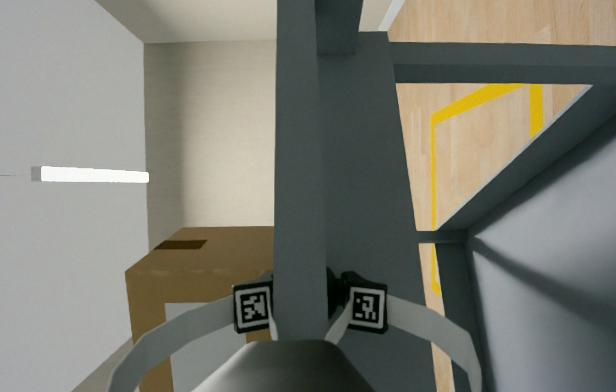

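Request:
{"name": "move", "arguments": {
  "r2": {"base":{"strafe_m":0.45,"translate_m":0.03},"pace":"slow","contact_limits":{"translate_m":0.4}},
  "blocking": false,
  "cameras": []
}}

Request:
{"name": "wait", "arguments": {
  "seconds": 7,
  "cameras": ["r2_head_right_camera","r2_head_camera"]
}}

Scene clock: 977.40 s.
move: r2 moving
r1: as last shown
r1.base_tilt: forward=-1.6 right=+1.3
r1.lidar_m: 3.58 2.76 1.94 1.83 1.87 2.32 2.19 2.28 3.02 2.89 2.97 3.78
r1.motor_effort: lift_m=+20(20) arm_m=+4(4) wheel_0=+2(3) wheel_1=+1(2) wheel_2=+0(1)
r1.servo_current: wrist_yaw_rad=46(65) wrist_pitch_rad=39(46) wrist_roll_rad=33(59) gripper_m=39(46)
r1.wrist_depth_mm: 136 139 - - - - - / 113 139 - - - - - / 114 139 268 - - - - / 137 161 - - - - - / - - - - - - - / 1160 1229 193 1182 188 1160 1138 / 854 750 759 788 788 768 809
r2.base_odometry: x=-1.629 y=-6.226 heading=+2.589
r2.turned_by_wheels: -0.001
r2.turned_by_imu: +0.000
r2.base_tilt: forward=-0.7 right=+0.1
r2.lidar_m: 0.36 0.40 1.26 1.20 1.00 0.73 0.62 0.71 0.96 1.59 1.67 0.50
r2.base_status: translate_m moving; strafe_m moving
r2.joint_positions: lift_m=+0.687 arm_m=+0.060 wrist_yaw_rad=+0.000 wrist_pitch_rad=+0.005 wrist_roll_rad=+1.569 gripper_m=-0.029
r2.joint_status: not commanded
r2.measured_speeds: translate_m=+0.003 strafe_m=+0.054 rotate_rad=-0.003 lift_m=+0.000 arm_m=+0.000 wrist_yaw_rad=-0.028 wrist_pitch_rad=+0.000 wrist_roll_rad=+0.000
r2.motor_effort: lift_m=+19(19) arm_m=-4(4) wheel_0=-7(11) wheel_1=+9(9) wheel_2=-6(6)
r2.servo_current: wrist_yaw_rad=59(65) wrist_pitch_rad=52(52) wrist_roll_rad=52(52) gripper_m=85(85)
r2.contact_limits: translate_m 0.4
r2.hand_pose: x=+0.5193 y=-0.0875 z=+0.8638 quat_wxyz=(+0.708, +0.706, +0.001, -0.002) (m; r2's base frame)
r2.wrist_depth_mm: - - - 260 - 1499 1098 / - - - 285 303 334 332 / - - - 208 276 1708 - / - - - 195 256 1708 - / - - 539 182 240 831 - / - 459 186 167 177 - - / - 473 466 - 216 - -
pictures: none
No camera images: "cameras" was empty.

Scene clock: 982.60 s.
earlier move: r2 done
r1.base_odometry: x=-2.895 y=+1.742 heading=+2.880
r1.turned_by_wheels: +0.000
r1.turned_by_imu: +0.000
r1.base_tilt: forward=-1.5 right=+1.3
r1.lidar_m: 3.57 2.73 1.94 1.83 1.92 2.30 2.19 2.29 3.04 2.88 2.96 3.74
r1.base_status: not commanded
r1.joint_positions: lift_m=+0.127 arm_m=+0.000 wrist_yaw_rad=+3.092 wrist_pitch_rad=+0.002 wrist_roll_rad=+0.000 gripper_m=+0.056
r1.joint_status: not commanded
r1.measured_speeds: all 0
r1.motor_effort: lift_m=+20(20) arm_m=+4(5) wheel_0=+2(3) wheel_1=+1(2) wheel_2=+0(1)
r1.servo_current: wrist_yaw_rad=59(65) wrist_pitch_rad=39(59) wrist_roll_rad=52(72) gripper_m=39(52)
r1.hand_pose: x=-0.1128 y=+0.1016 z=+0.3046 quat_wxyz=(+0.025, -0.001, +0.000, +1.000) (m; r1's base frame)
r1.wrist_depth_mm: 136 138 - - - - - / 113 139 - - - - - / 114 139 268 - - - - / 137 161 - - - - - / 1983 - - - - - - / 1205 1182 194 1229 188 1160 1138 / 842 750 750 798 788 768 820
r2.base_odometry: x=-1.883 y=-6.582 heading=+2.589
r2.turned_by_wheels: +0.000
r2.turned_by_imu: +0.000
r2.base_tilt: forward=-0.6 right=+0.0
r2.lidar_m: 0.47 0.51 0.80 0.75 0.80 0.77 0.71 0.72 1.02 2.02 2.13 0.48
r2.base_status: done
r2.joint_positions: lift_m=+0.687 arm_m=+0.060 wrist_yaw_rad=-0.005 wrist_pitch_rad=+0.005 wrist_roll_rad=+1.569 gripper_m=-0.029
r2.joint_status: not commanded
r2.measured_speeds: all 0
r2.motor_effort: lift_m=+19(19) arm_m=-3(4) wheel_0=-4(15) wheel_1=+3(9) wheel_2=-6(13)
r2.servo_current: wrist_yaw_rad=52(72) wrist_pitch_rad=39(52) wrist_roll_rad=52(59) gripper_m=78(91)
r2.contact_limits: translate_m 0.4
r2.hand_pose: x=+0.5188 y=-0.0889 z=+0.8638 quat_wxyz=(+0.708, +0.706, +0.000, -0.003) (m; r2's base frame)
r2.wrist_depth_mm: - - - 154 211 1537 - / - - - 157 216 798 - / - 521 473 160 220 809 - / - 492 469 163 224 820 - / - - 530 167 229 - - / - - 186 169 177 - - / - 145 - - - 1576 -
wait: 5.20 of 7 s (r2 has come to rest)
pictures: r2_head_camera, r2_head_right_camera
Images, in order (width x height): r2_head_camera 420x560, r2_head_right_camera 420x672.

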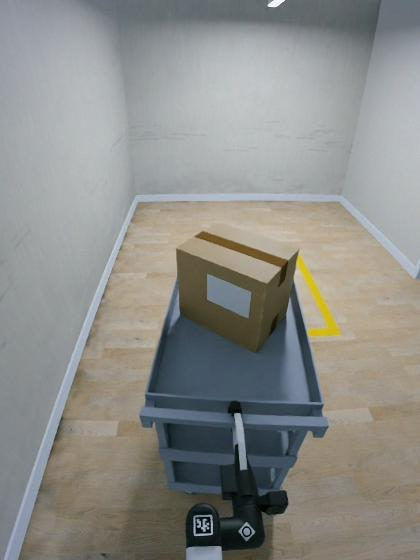

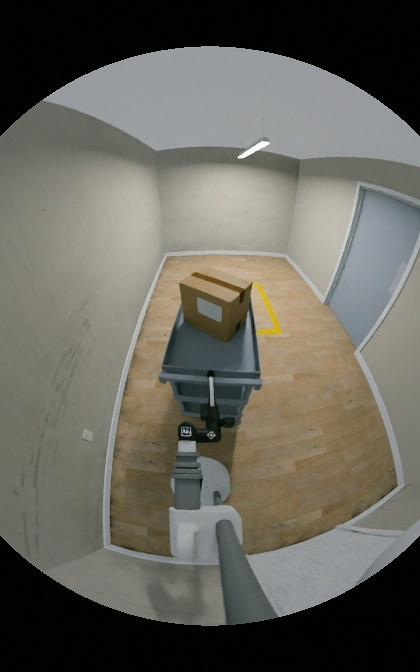

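Request:
{"name": "move", "arguments": {
  "r2": {"base":{"strafe_m":0.32,"translate_m":0.05},"pace":"slow","contact_limits":{"translate_m":0.4}},
  "blocking": false,
  "cameras": []
}}

Request:
{"name": "wait", "arguments": {
  "seconds": 6,
  "cameras": []
}}

Request:
{"name": "move", "arguments": {
  "r2": {"base":{"rotate_rad":-0.3},"pace":"slow"},
  "blocking": false,
  "cameras": []
}}

Request:
{"name": "wait", "arguments": {
  "seconds": 4,
  "cameras": ["r2_head_right_camera","r2_head_camera"]
}}

Scene clock: 998.73 s.
move: r2 moving
r1: as last shown
r1.base_tilt: forward=-1.6 right=+1.3
r1.lidar_m: 3.57 2.73 1.94 1.84 1.89 2.33 2.19 2.29 3.04 2.88 2.98 3.75
r1.motor_effort: lift_m=+20(20) arm_m=+4(4) wheel_0=+2(3) wheel_1=+1(1) wheel_2=+1(1)
r1.servo_current: wrist_yaw_rad=52(65) wrist_pitch_rad=46(46) wrist_roll_rad=46(72) gripper_m=39(52)
r1.wrist_depth_mm: 136 138 - - - - - / 113 139 - - - - - / 114 140 268 - - - - / 137 161 - - - - - / 1921 - - - - - - / 1182 1182 193 1182 187 1160 1138 / 854 759 759 798 788 788 809
r2.base_odometry: x=-1.892 y=-6.592 heading=+2.588
r2.turned_by_wheels: -0.001
r2.turned_by_imu: +0.000
r2.base_tilt: forward=-0.7 right=+0.1
r2.lidar_m: 0.43 0.49 0.80 0.75 0.79 0.74 0.70 0.74 0.98 2.03 2.14 0.46
r2.base_status: translate_m moving; strafe_m moving
r2.joint_positions: lift_m=+0.687 arm_m=+0.060 wrist_yaw_rad=-0.005 wrist_pitch_rad=+0.005 wrist_roll_rad=+1.569 gripper_m=-0.029
r2.joint_status: not commanded
r2.measured_speeds: translate_m=+0.008 strafe_m=+0.052 rotate_rad=-0.001 lift_m=+0.000 arm_m=+0.000 wrist_yaw_rad=+0.000 wrist_pitch_rad=+0.000 wrist_roll_rad=+0.000
r2.motor_effort: lift_m=+19(19) arm_m=-4(4) wheel_0=-10(10) wheel_1=+9(9) wheel_2=-7(8)
r2.servo_current: wrist_yaw_rad=46(59) wrist_pitch_rad=46(52) wrist_roll_rad=52(59) gripper_m=78(91)
r2.contact_limits: translate_m 0.4
r2.hand_pose: x=+0.5188 y=-0.0889 z=+0.8638 quat_wxyz=(+0.708, +0.706, +0.000, -0.003) (m; r2's base frame)
r2.wrist_depth_mm: - - - 154 210 1576 - / - - 609 156 215 723 - / - 517 466 159 219 809 - / - 492 473 162 224 820 - / - - 535 167 228 - - / - - 185 169 178 - - / - 145 - - - 1576 500
pictures: none
No camera images: "cameras" was empty.

Scene clock: 1002.70 s.
earlier move: r2 done
r1.base_odometry: x=-2.895 y=+1.742 heading=+2.880
r1.turned_by_wheels: +0.000
r1.turned_by_imu: +0.000
r1.base_tilt: forward=-1.6 right=+1.2
r1.lidar_m: 3.55 2.72 1.94 1.84 1.90 2.31 2.18 2.29 2.99 2.90 2.98 3.74
r1.base_status: not commanded
r1.joint_positions: lift_m=+0.127 arm_m=+0.000 wrist_yaw_rad=+3.092 wrist_pitch_rad=+0.002 wrist_roll_rad=+0.000 gripper_m=+0.056
r1.joint_status: not commanded
r1.measured_speeds: all 0
r1.motor_effort: lift_m=+20(20) arm_m=+4(4) wheel_0=+2(3) wheel_1=+1(2) wheel_2=+0(1)
r1.servo_current: wrist_yaw_rad=39(72) wrist_pitch_rad=33(52) wrist_roll_rad=46(72) gripper_m=52(52)
r1.hand_pose: x=-0.1128 y=+0.1016 z=+0.3046 quat_wxyz=(+0.025, -0.001, +0.000, +1.000) (m; r1's base frame)
r1.wrist_depth_mm: 136 139 - - - - - / 113 139 - - - - - / 115 139 268 - - - - / 137 161 - - - - - / 1983 - - - - - - / 1205 1205 193 1182 187 1138 1138 / 842 741 759 798 788 788 809
r2.base_odometry: x=-2.094 y=-6.827 heading=+2.588
r2.turned_by_wheels: +0.000
r2.turned_by_imu: +0.000
r2.base_tilt: forward=-0.7 right=+0.1
r2.lidar_m: 0.52 0.66 0.45 0.44 0.48 0.65 0.76 0.83 1.07 2.35 2.43 0.44
r2.base_status: done
r2.joint_positions: lift_m=+0.687 arm_m=+0.060 wrist_yaw_rad=-0.005 wrist_pitch_rad=+0.005 wrist_roll_rad=+1.569 gripper_m=-0.029
r2.joint_status: not commanded
r2.measured_speeds: all 0
r2.motor_effort: lift_m=+19(19) arm_m=-3(4) wheel_0=-4(12) wheel_1=+3(9) wheel_2=-5(11)
r2.servo_current: wrist_yaw_rad=52(65) wrist_pitch_rad=46(52) wrist_roll_rad=52(59) gripper_m=85(91)
r2.contact_limits: translate_m 0.4
r2.hand_pose: x=+0.5188 y=-0.0889 z=+0.8638 quat_wxyz=(+0.708, +0.706, +0.000, -0.003) (m; r2's base frame)
r2.wrist_depth_mm: - 433 430 108 165 - - / - 402 399 119 176 - - / - 504 466 126 190 - - / - - 591 136 205 - - / - - - 148 222 1756 - / - - 185 165 178 1499 488 / - 137 - - - - 1118
wait: 3.97 of 6 s (r2 has come to rest)
pictures: none
No camera images: "cameras" was empty.

Scene clock: 1003.20 s.
move: r2 moving
r1: as last shown
r1.base_tilt: forward=-1.6 right=+1.3
r1.lidar_m: 3.57 2.73 1.94 1.82 1.90 2.32 2.18 2.29 3.04 2.88 3.00 3.75
r1.servo_current: wrist_yaw_rad=52(59) wrist_pitch_rad=39(46) wrist_roll_rad=46(65) gripper_m=39(39)
r1.wrist_depth_mm: 136 138 - - - - - / 113 139 - - - - - / 114 139 267 - - - - / 137 161 - - - - - / 1921 - - - - - - / 1182 1229 193 1205 187 1160 1138 / 854 750 750 788 788 778 809
r2.base_odometry: x=-2.094 y=-6.827 heading=+2.464
r2.turned_by_wheels: -0.124
r2.turned_by_imu: -0.120
r2.base_tilt: forward=-0.7 right=+0.1
r2.lidar_m: 0.50 0.56 0.50 0.44 0.46 0.60 0.76 0.78 0.97 2.11 2.39 0.45
r2.base_status: rotate_rad moving
r2.joint_positions: lift_m=+0.687 arm_m=+0.060 wrist_yaw_rad=+0.006 wrist_pitch_rad=+0.005 wrist_roll_rad=+1.569 gripper_m=-0.029
r2.joint_status: not commanded
r2.measured_speeds: translate_m=+0.001 strafe_m=-0.002 rotate_rad=-0.493 lift_m=+0.000 arm_m=+0.000 wrist_yaw_rad=+0.000 wrist_pitch_rad=+0.000 wrist_roll_rad=+0.000
r2.motor_effort: lift_m=+19(19) arm_m=-2(4) wheel_0=+11(15) wheel_1=+8(10) wheel_2=+12(13)
r2.servo_current: wrist_yaw_rad=65(65) wrist_pitch_rad=39(46) wrist_roll_rad=39(59) gripper_m=85(91)
r2.hand_pose: x=+0.5198 y=-0.0856 z=+0.8638 quat_wxyz=(+0.708, +0.706, +0.004, +0.001) (m; r2's base frame)
r2.wrist_depth_mm: - - 517 124 178 - - / - 449 433 128 188 - - / - 455 436 137 199 - - / - - 525 145 213 - - / - - - 154 224 - - / - - 188 166 179 1576 508 / - - - - - 1336 469
pictures: none
No camera images: "cameras" was empty.

Scene clock: 1004.10 s.
earlier move: r2 done
r1.base_odometry: x=-2.895 y=+1.742 heading=+2.880
r1.turned_by_wheels: +0.000
r1.turned_by_imu: +0.000
r1.base_tilt: forward=-1.6 right=+1.2
r1.lidar_m: 3.57 2.76 1.92 1.82 1.91 2.32 2.16 2.27 3.03 2.90 2.94 3.75
r1.base_status: not commanded
r1.joint_positions: lift_m=+0.127 arm_m=+0.000 wrist_yaw_rad=+3.092 wrist_pitch_rad=+0.002 wrist_roll_rad=+0.000 gripper_m=+0.056
r1.joint_status: not commanded
r1.measured_speeds: all 0
r1.motor_effort: lift_m=+20(20) arm_m=+4(4) wheel_0=+2(3) wheel_1=+1(2) wheel_2=+0(1)
r1.servo_current: wrist_yaw_rad=52(72) wrist_pitch_rad=39(46) wrist_roll_rad=46(72) gripper_m=39(46)
r1.hand_pose: x=-0.1128 y=+0.1016 z=+0.3046 quat_wxyz=(+0.025, -0.001, +0.000, +1.000) (m; r1's base frame)
r1.wrist_depth_mm: 136 138 - - - - - / 113 139 - - - - - / 114 139 268 - - - - / 137 161 - - - - - / 1983 - - - - - - / 1182 1205 194 1182 187 1182 1118 / 842 750 750 798 788 778 798
r2.base_odometry: x=-2.094 y=-6.827 heading=+2.290
r2.turned_by_wheels: -0.175
r2.turned_by_imu: -0.170
r2.base_tilt: forward=-0.7 right=+0.1
r2.lidar_m: 0.44 0.48 0.56 0.45 0.43 0.52 0.78 0.77 0.89 1.49 2.38 0.47
r2.base_status: done
r2.joint_positions: lift_m=+0.687 arm_m=+0.060 wrist_yaw_rad=+0.005 wrist_pitch_rad=+0.005 wrist_roll_rad=+1.569 gripper_m=-0.029
r2.joint_status: not commanded
r2.measured_speeds: all 0
r2.motor_effort: lift_m=+19(19) arm_m=+4(4) wheel_0=+5(15) wheel_1=+4(10) wheel_2=+8(13)
r2.servo_current: wrist_yaw_rad=65(65) wrist_pitch_rad=39(46) wrist_roll_rad=52(59) gripper_m=85(91)
r2.hand_pose: x=+0.5197 y=-0.0861 z=+0.8638 quat_wxyz=(+0.708, +0.706, +0.003, +0.000) (m; r2's base frame)
r2.wrist_depth_mm: - - - 163 224 1661 1160 / - - - 165 225 1661 - / - - 539 166 228 809 - / - 473 459 169 228 831 - / - - 512 169 230 831 - / - - 187 170 179 - - / - - - - 234 1537 -
wait: 0.90 of 4 s (r2 has come to rest)
pictures: r2_head_camera, r2_head_right_camera
Images, in order (width x height): r2_head_camera 420x560, r2_head_right_camera 420x672.

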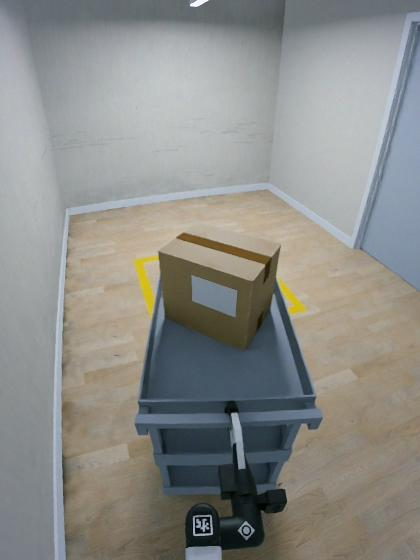

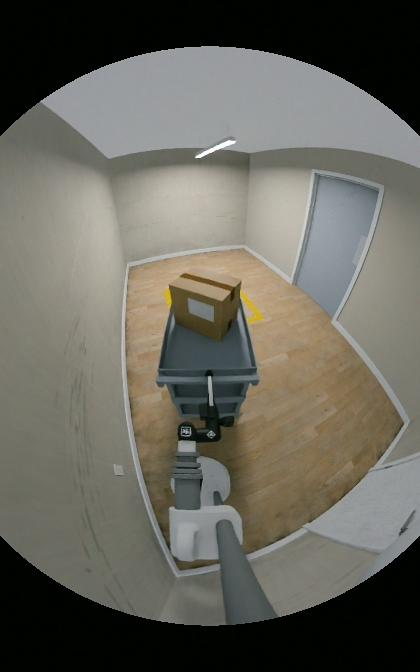

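Request:
{"name": "move", "arguments": {
  "r2": {"base":{"translate_m":0.4,"strafe_m":-0.028},"contact_limits":{"translate_m":0.4}},
  "blocking": false,
  "cameras": []
}}

Request:
{"name": "wait", "arguments": {
  "seconds": 6,
  "cameras": ["r2_head_right_camera","r2_head_camera"]
}}

Scene clock: 1021.87 s.
move: r2 moving
r1: as last shown
r1.base_tilt: forward=-1.6 right=+1.3
r1.lidar_m: 3.58 2.76 1.93 1.83 1.90 2.31 2.20 2.29 3.04 2.88 2.95 3.74
r1.servo_current: wrist_yaw_rad=52(59) wrist_pitch_rad=39(52) wrist_roll_rad=52(65) gripper_m=39(46)
r1.wrist_depth_mm: 136 138 - - - - - / 113 139 - - - - - / 114 139 270 - - - - / 137 161 - - - - - / 1983 - - - - - - / 1160 1229 193 1182 187 1138 1118 / 854 759 759 820 798 759 820
r2.base_odometry: x=-2.112 y=-6.803 heading=+2.289
r2.turned_by_wheels: +0.000
r2.turned_by_imu: +0.000
r2.base_tilt: forward=-0.7 right=+0.1
r2.lidar_m: 0.44 0.47 0.55 0.46 0.44 0.53 0.81 0.80 0.91 1.51 2.35 0.48
r2.base_status: translate_m moving; strafe_m moving
r2.joint_positions: lift_m=+0.687 arm_m=+0.060 wrist_yaw_rad=-0.003 wrist_pitch_rad=+0.005 wrist_roll_rad=+1.569 gripper_m=-0.029
r2.joint_status: not commanded
r2.measured_speeds: translate_m=+0.121 strafe_m=-0.008 rotate_rad=-0.006 lift_m=+0.000 arm_m=+0.000 wrist_yaw_rad=-0.017 wrist_pitch_rad=+0.000 wrist_roll_rad=+0.000
r2.motor_effort: lift_m=+19(19) arm_m=+4(4) wheel_0=+8(13) wheel_1=+8(9) wheel_2=-17(17)
r2.servo_current: wrist_yaw_rad=52(52) wrist_pitch_rad=46(46) wrist_roll_rad=46(52) gripper_m=78(85)
r2.contact_limits: translate_m 0.4
r2.hand_pose: x=+0.5190 y=-0.0882 z=+0.8638 quat_wxyz=(+0.708, +0.706, +0.001, -0.003) (m; r2's base frame)
r2.wrist_depth_mm: - - - 169 229 1661 1160 / - - - 169 230 1661 - / - - 580 169 229 809 - / - 484 459 229 229 842 - / - - 496 169 230 842 - / - - 186 170 178 - - / - - - - 231 1576 -
pictures: none
No camera images: "cameras" was empty.

Scene clock: 1024.20 s.
earlier move: r2 done
r1.base_odometry: x=-2.895 y=+1.742 heading=+2.880
r1.turned_by_wheels: +0.000
r1.turned_by_imu: +0.000
r1.base_tilt: forward=-1.6 right=+1.2
r1.lidar_m: 3.59 2.72 1.95 1.84 1.91 2.30 2.19 2.29 3.05 2.89 2.98 3.78
r1.base_status: not commanded
r1.joint_positions: lift_m=+0.127 arm_m=+0.000 wrist_yaw_rad=+3.092 wrist_pitch_rad=+0.002 wrist_roll_rad=+0.000 gripper_m=+0.056
r1.joint_status: not commanded
r1.measured_speeds: all 0
r1.motor_effort: lift_m=+20(20) arm_m=+4(4) wheel_0=+2(3) wheel_1=+1(2) wheel_2=+0(1)
r1.servo_current: wrist_yaw_rad=46(72) wrist_pitch_rad=52(52) wrist_roll_rad=52(65) gripper_m=46(46)
r1.hand_pose: x=-0.1128 y=+0.1016 z=+0.3046 quat_wxyz=(+0.025, -0.001, +0.000, +1.000) (m; r1's base frame)
r1.wrist_depth_mm: 136 138 - - - - - / 113 139 - - - - - / 114 139 268 - - - - / 137 162 - - - - - / 1921 - - - - - - / 1182 1205 194 1182 188 1160 1138 / 854 750 768 798 798 778 831
r2.base_odometry: x=-2.336 y=-6.508 heading=+2.290
r2.turned_by_wheels: +0.000
r2.turned_by_imu: +0.000
r2.base_tilt: forward=-0.7 right=+0.1
r2.lidar_m: 0.39 0.41 0.70 0.59 0.60 0.67 1.14 1.15 1.25 2.21 2.21 0.53
r2.base_status: done
r2.joint_positions: lift_m=+0.687 arm_m=+0.060 wrist_yaw_rad=-0.003 wrist_pitch_rad=+0.005 wrist_roll_rad=+1.569 gripper_m=-0.029
r2.joint_status: not commanded
r2.measured_speeds: all 0
r2.motor_effort: lift_m=+19(19) arm_m=+4(5) wheel_0=+3(13) wheel_1=+3(10) wheel_2=-4(21)
r2.servo_current: wrist_yaw_rad=52(59) wrist_pitch_rad=39(52) wrist_roll_rad=52(59) gripper_m=85(91)
r2.contact_limits: translate_m 0.4
r2.hand_pose: x=+0.5190 y=-0.0883 z=+0.8638 quat_wxyz=(+0.708, +0.706, +0.001, -0.003) (m; r2's base frame)
r2.wrist_depth_mm: - - - 260 310 1308 312 / - - - 278 289 1430 1098 / - - - 262 271 1661 492 / - - - 192 252 831 - / - - 492 182 238 820 - / - 469 186 169 178 - - / - - 477 - 217 - -
wait: 2.33 of 6 s (r2 has come to rest)
pictures: r2_head_camera, r2_head_right_camera
Images, in order (width x height): r2_head_camera 420x560, r2_head_right_camera 420x672.

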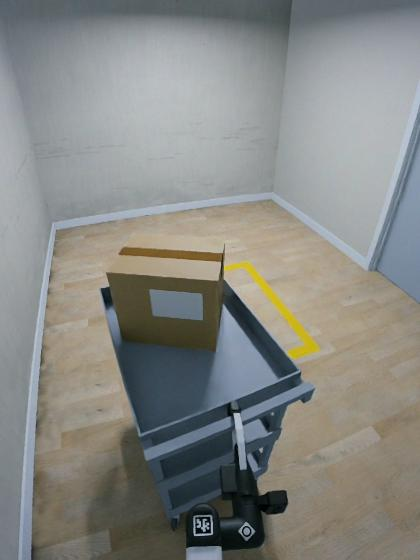

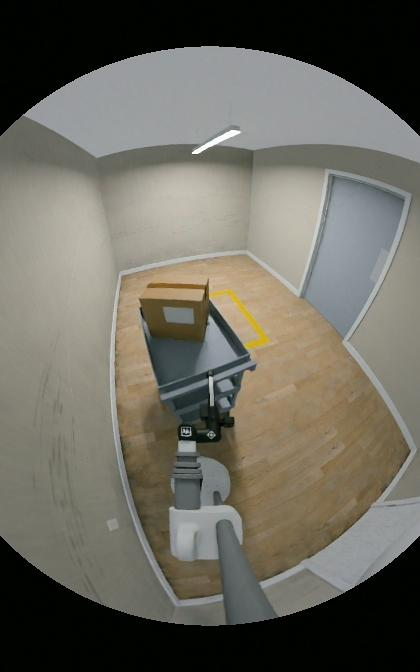

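Request:
{"name": "move", "arguments": {
  "r2": {"base":{"strafe_m":0.26,"translate_m":0.08},"pace":"slow","contact_limits":{"translate_m":0.4}},
  "blocking": false,
  "cameras": []
}}

Request:
{"name": "wait", "arguments": {
  "seconds": 6,
  "cameras": ["r2_head_camera"]
}}

Scene clock: 1048.63 s.
move: r2 moving
r1: as last shown
r1.lidar_m: 3.56 2.74 1.94 1.84 1.91 2.30 2.19 2.27 3.01 2.88 2.96 3.75
r1.motor_effort: lift_m=+20(20) arm_m=+4(4) wheel_0=+2(3) wheel_1=+1(2) wheel_2=+1(1)
r1.servo_current: wrist_yaw_rad=33(52) wrist_pitch_rad=39(46) wrist_roll_rad=59(59) gripper_m=39(39)
r1.wrist_depth_mm: 136 138 - - - - - / 113 139 - - - - - / 114 139 270 - - - - / 137 161 - - - - - / 1983 - - - - - - / 1182 1205 194 1205 188 1160 1138 / 842 759 759 798 768 768 809
r2.base_odometry: x=-2.348 y=-6.513 heading=+2.289
r2.turned_by_wheels: -0.001
r2.turned_by_imu: -0.001
r2.base_tilt: forward=-0.7 right=+0.1
r2.lidar_m: 0.38 0.38 0.71 0.59 0.58 0.66 1.12 1.16 1.25 2.22 2.21 0.51
r2.base_status: translate_m moving; strafe_m moving
r2.joint_positions: lift_m=+0.687 arm_m=+0.060 wrist_yaw_rad=-0.004 wrist_pitch_rad=+0.005 wrist_roll_rad=+1.569 gripper_m=-0.029
r2.joint_status: not commanded
r2.measured_speeds: translate_m=+0.015 strafe_m=+0.047 rotate_rad=+0.000 lift_m=+0.000 arm_m=+0.000 wrist_yaw_rad=-0.008 wrist_pitch_rad=+0.000 wrist_roll_rad=+0.000
r2.motor_effort: lift_m=+19(19) arm_m=+4(4) wheel_0=-8(10) wheel_1=+6(8) wheel_2=-11(11)
r2.servo_current: wrist_yaw_rad=46(59) wrist_pitch_rad=39(52) wrist_roll_rad=59(59) gripper_m=85(91)
r2.contact_limits: translate_m 0.4
r2.hand_pose: x=+0.5189 y=-0.0885 z=+0.8638 quat_wxyz=(+0.708, +0.706, +0.000, -0.003) (m; r2's base frame)
r2.wrist_depth_mm: - - - 236 310 1336 1042 / - - - 277 291 1430 1118 / - - - 204 271 1661 504 / - - - 190 252 750 - / - - 496 181 237 820 - / - 469 186 167 179 - - / - - 473 - 216 - -
pictures: none
No camera images: "cameras" was empty.

Scene clock: 1052.10 s.
earlier move: r2 done
r1.base_odometry: x=-2.895 y=+1.742 heading=+2.880
r1.turned_by_wheels: +0.000
r1.turned_by_imu: +0.000
r1.base_tilt: forward=-1.6 right=+1.3
r1.lidar_m: 3.59 2.74 1.91 1.84 1.90 2.29 2.19 2.29 3.04 2.89 2.98 3.77
r1.base_status: not commanded
r1.joint_positions: lift_m=+0.127 arm_m=+0.000 wrist_yaw_rad=+3.092 wrist_pitch_rad=+0.002 wrist_roll_rad=+0.000 gripper_m=+0.056
r1.joint_status: not commanded
r1.measured_speeds: all 0
r1.motor_effort: lift_m=+20(20) arm_m=+4(4) wheel_0=+2(3) wheel_1=+1(2) wheel_2=+1(1)
r1.servo_current: wrist_yaw_rad=52(72) wrist_pitch_rad=46(52) wrist_roll_rad=46(72) gripper_m=46(52)
r1.hand_pose: x=-0.1128 y=+0.1016 z=+0.3046 quat_wxyz=(+0.025, -0.001, +0.000, +1.000) (m; r1's base frame)
r1.wrist_depth_mm: 136 138 - - - - - / 113 138 - - - - - / 114 140 268 - - - - / 137 161 - - - - - / 1983 - - - - - - / 1182 1182 193 1182 188 1160 1138 / 854 750 750 798 778 778 798
r2.base_odometry: x=-2.584 y=-6.619 heading=+2.289
r2.turned_by_wheels: +0.001
r2.turned_by_imu: +0.001
r2.base_tilt: forward=-0.7 right=+0.1
r2.lidar_m: 0.41 0.44 0.45 0.36 0.35 0.43 0.74 1.29 1.45 2.42 2.43 0.49
r2.base_status: done
r2.joint_positions: lift_m=+0.687 arm_m=+0.060 wrist_yaw_rad=-0.004 wrist_pitch_rad=+0.005 wrist_roll_rad=+1.569 gripper_m=-0.029
r2.joint_status: not commanded
r2.measured_speeds: all 0
r2.motor_effort: lift_m=+19(19) arm_m=+4(4) wheel_0=-5(14) wheel_1=+4(9) wheel_2=-5(12)
r2.servo_current: wrist_yaw_rad=46(59) wrist_pitch_rad=46(52) wrist_roll_rad=52(59) gripper_m=85(91)
r2.contact_limits: translate_m 0.4
r2.hand_pose: x=+0.5189 y=-0.0886 z=+0.8638 quat_wxyz=(+0.708, +0.706, +0.000, -0.003) (m; r2's base frame)
r2.wrist_depth_mm: - - - 249 253 1537 1098 / - - - 185 248 1661 535 / - - - 181 242 809 - / - - 496 178 238 831 - / - - 480 175 234 831 - / - - 186 170 179 - - / - - 559 - 225 - -
wait: 3.47 of 6 s (r2 has come to rest)
pictures: r2_head_camera
Images, in order (width x height): r2_head_camera 420x560.

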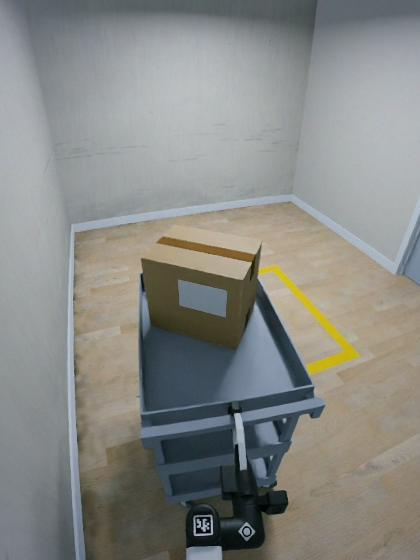

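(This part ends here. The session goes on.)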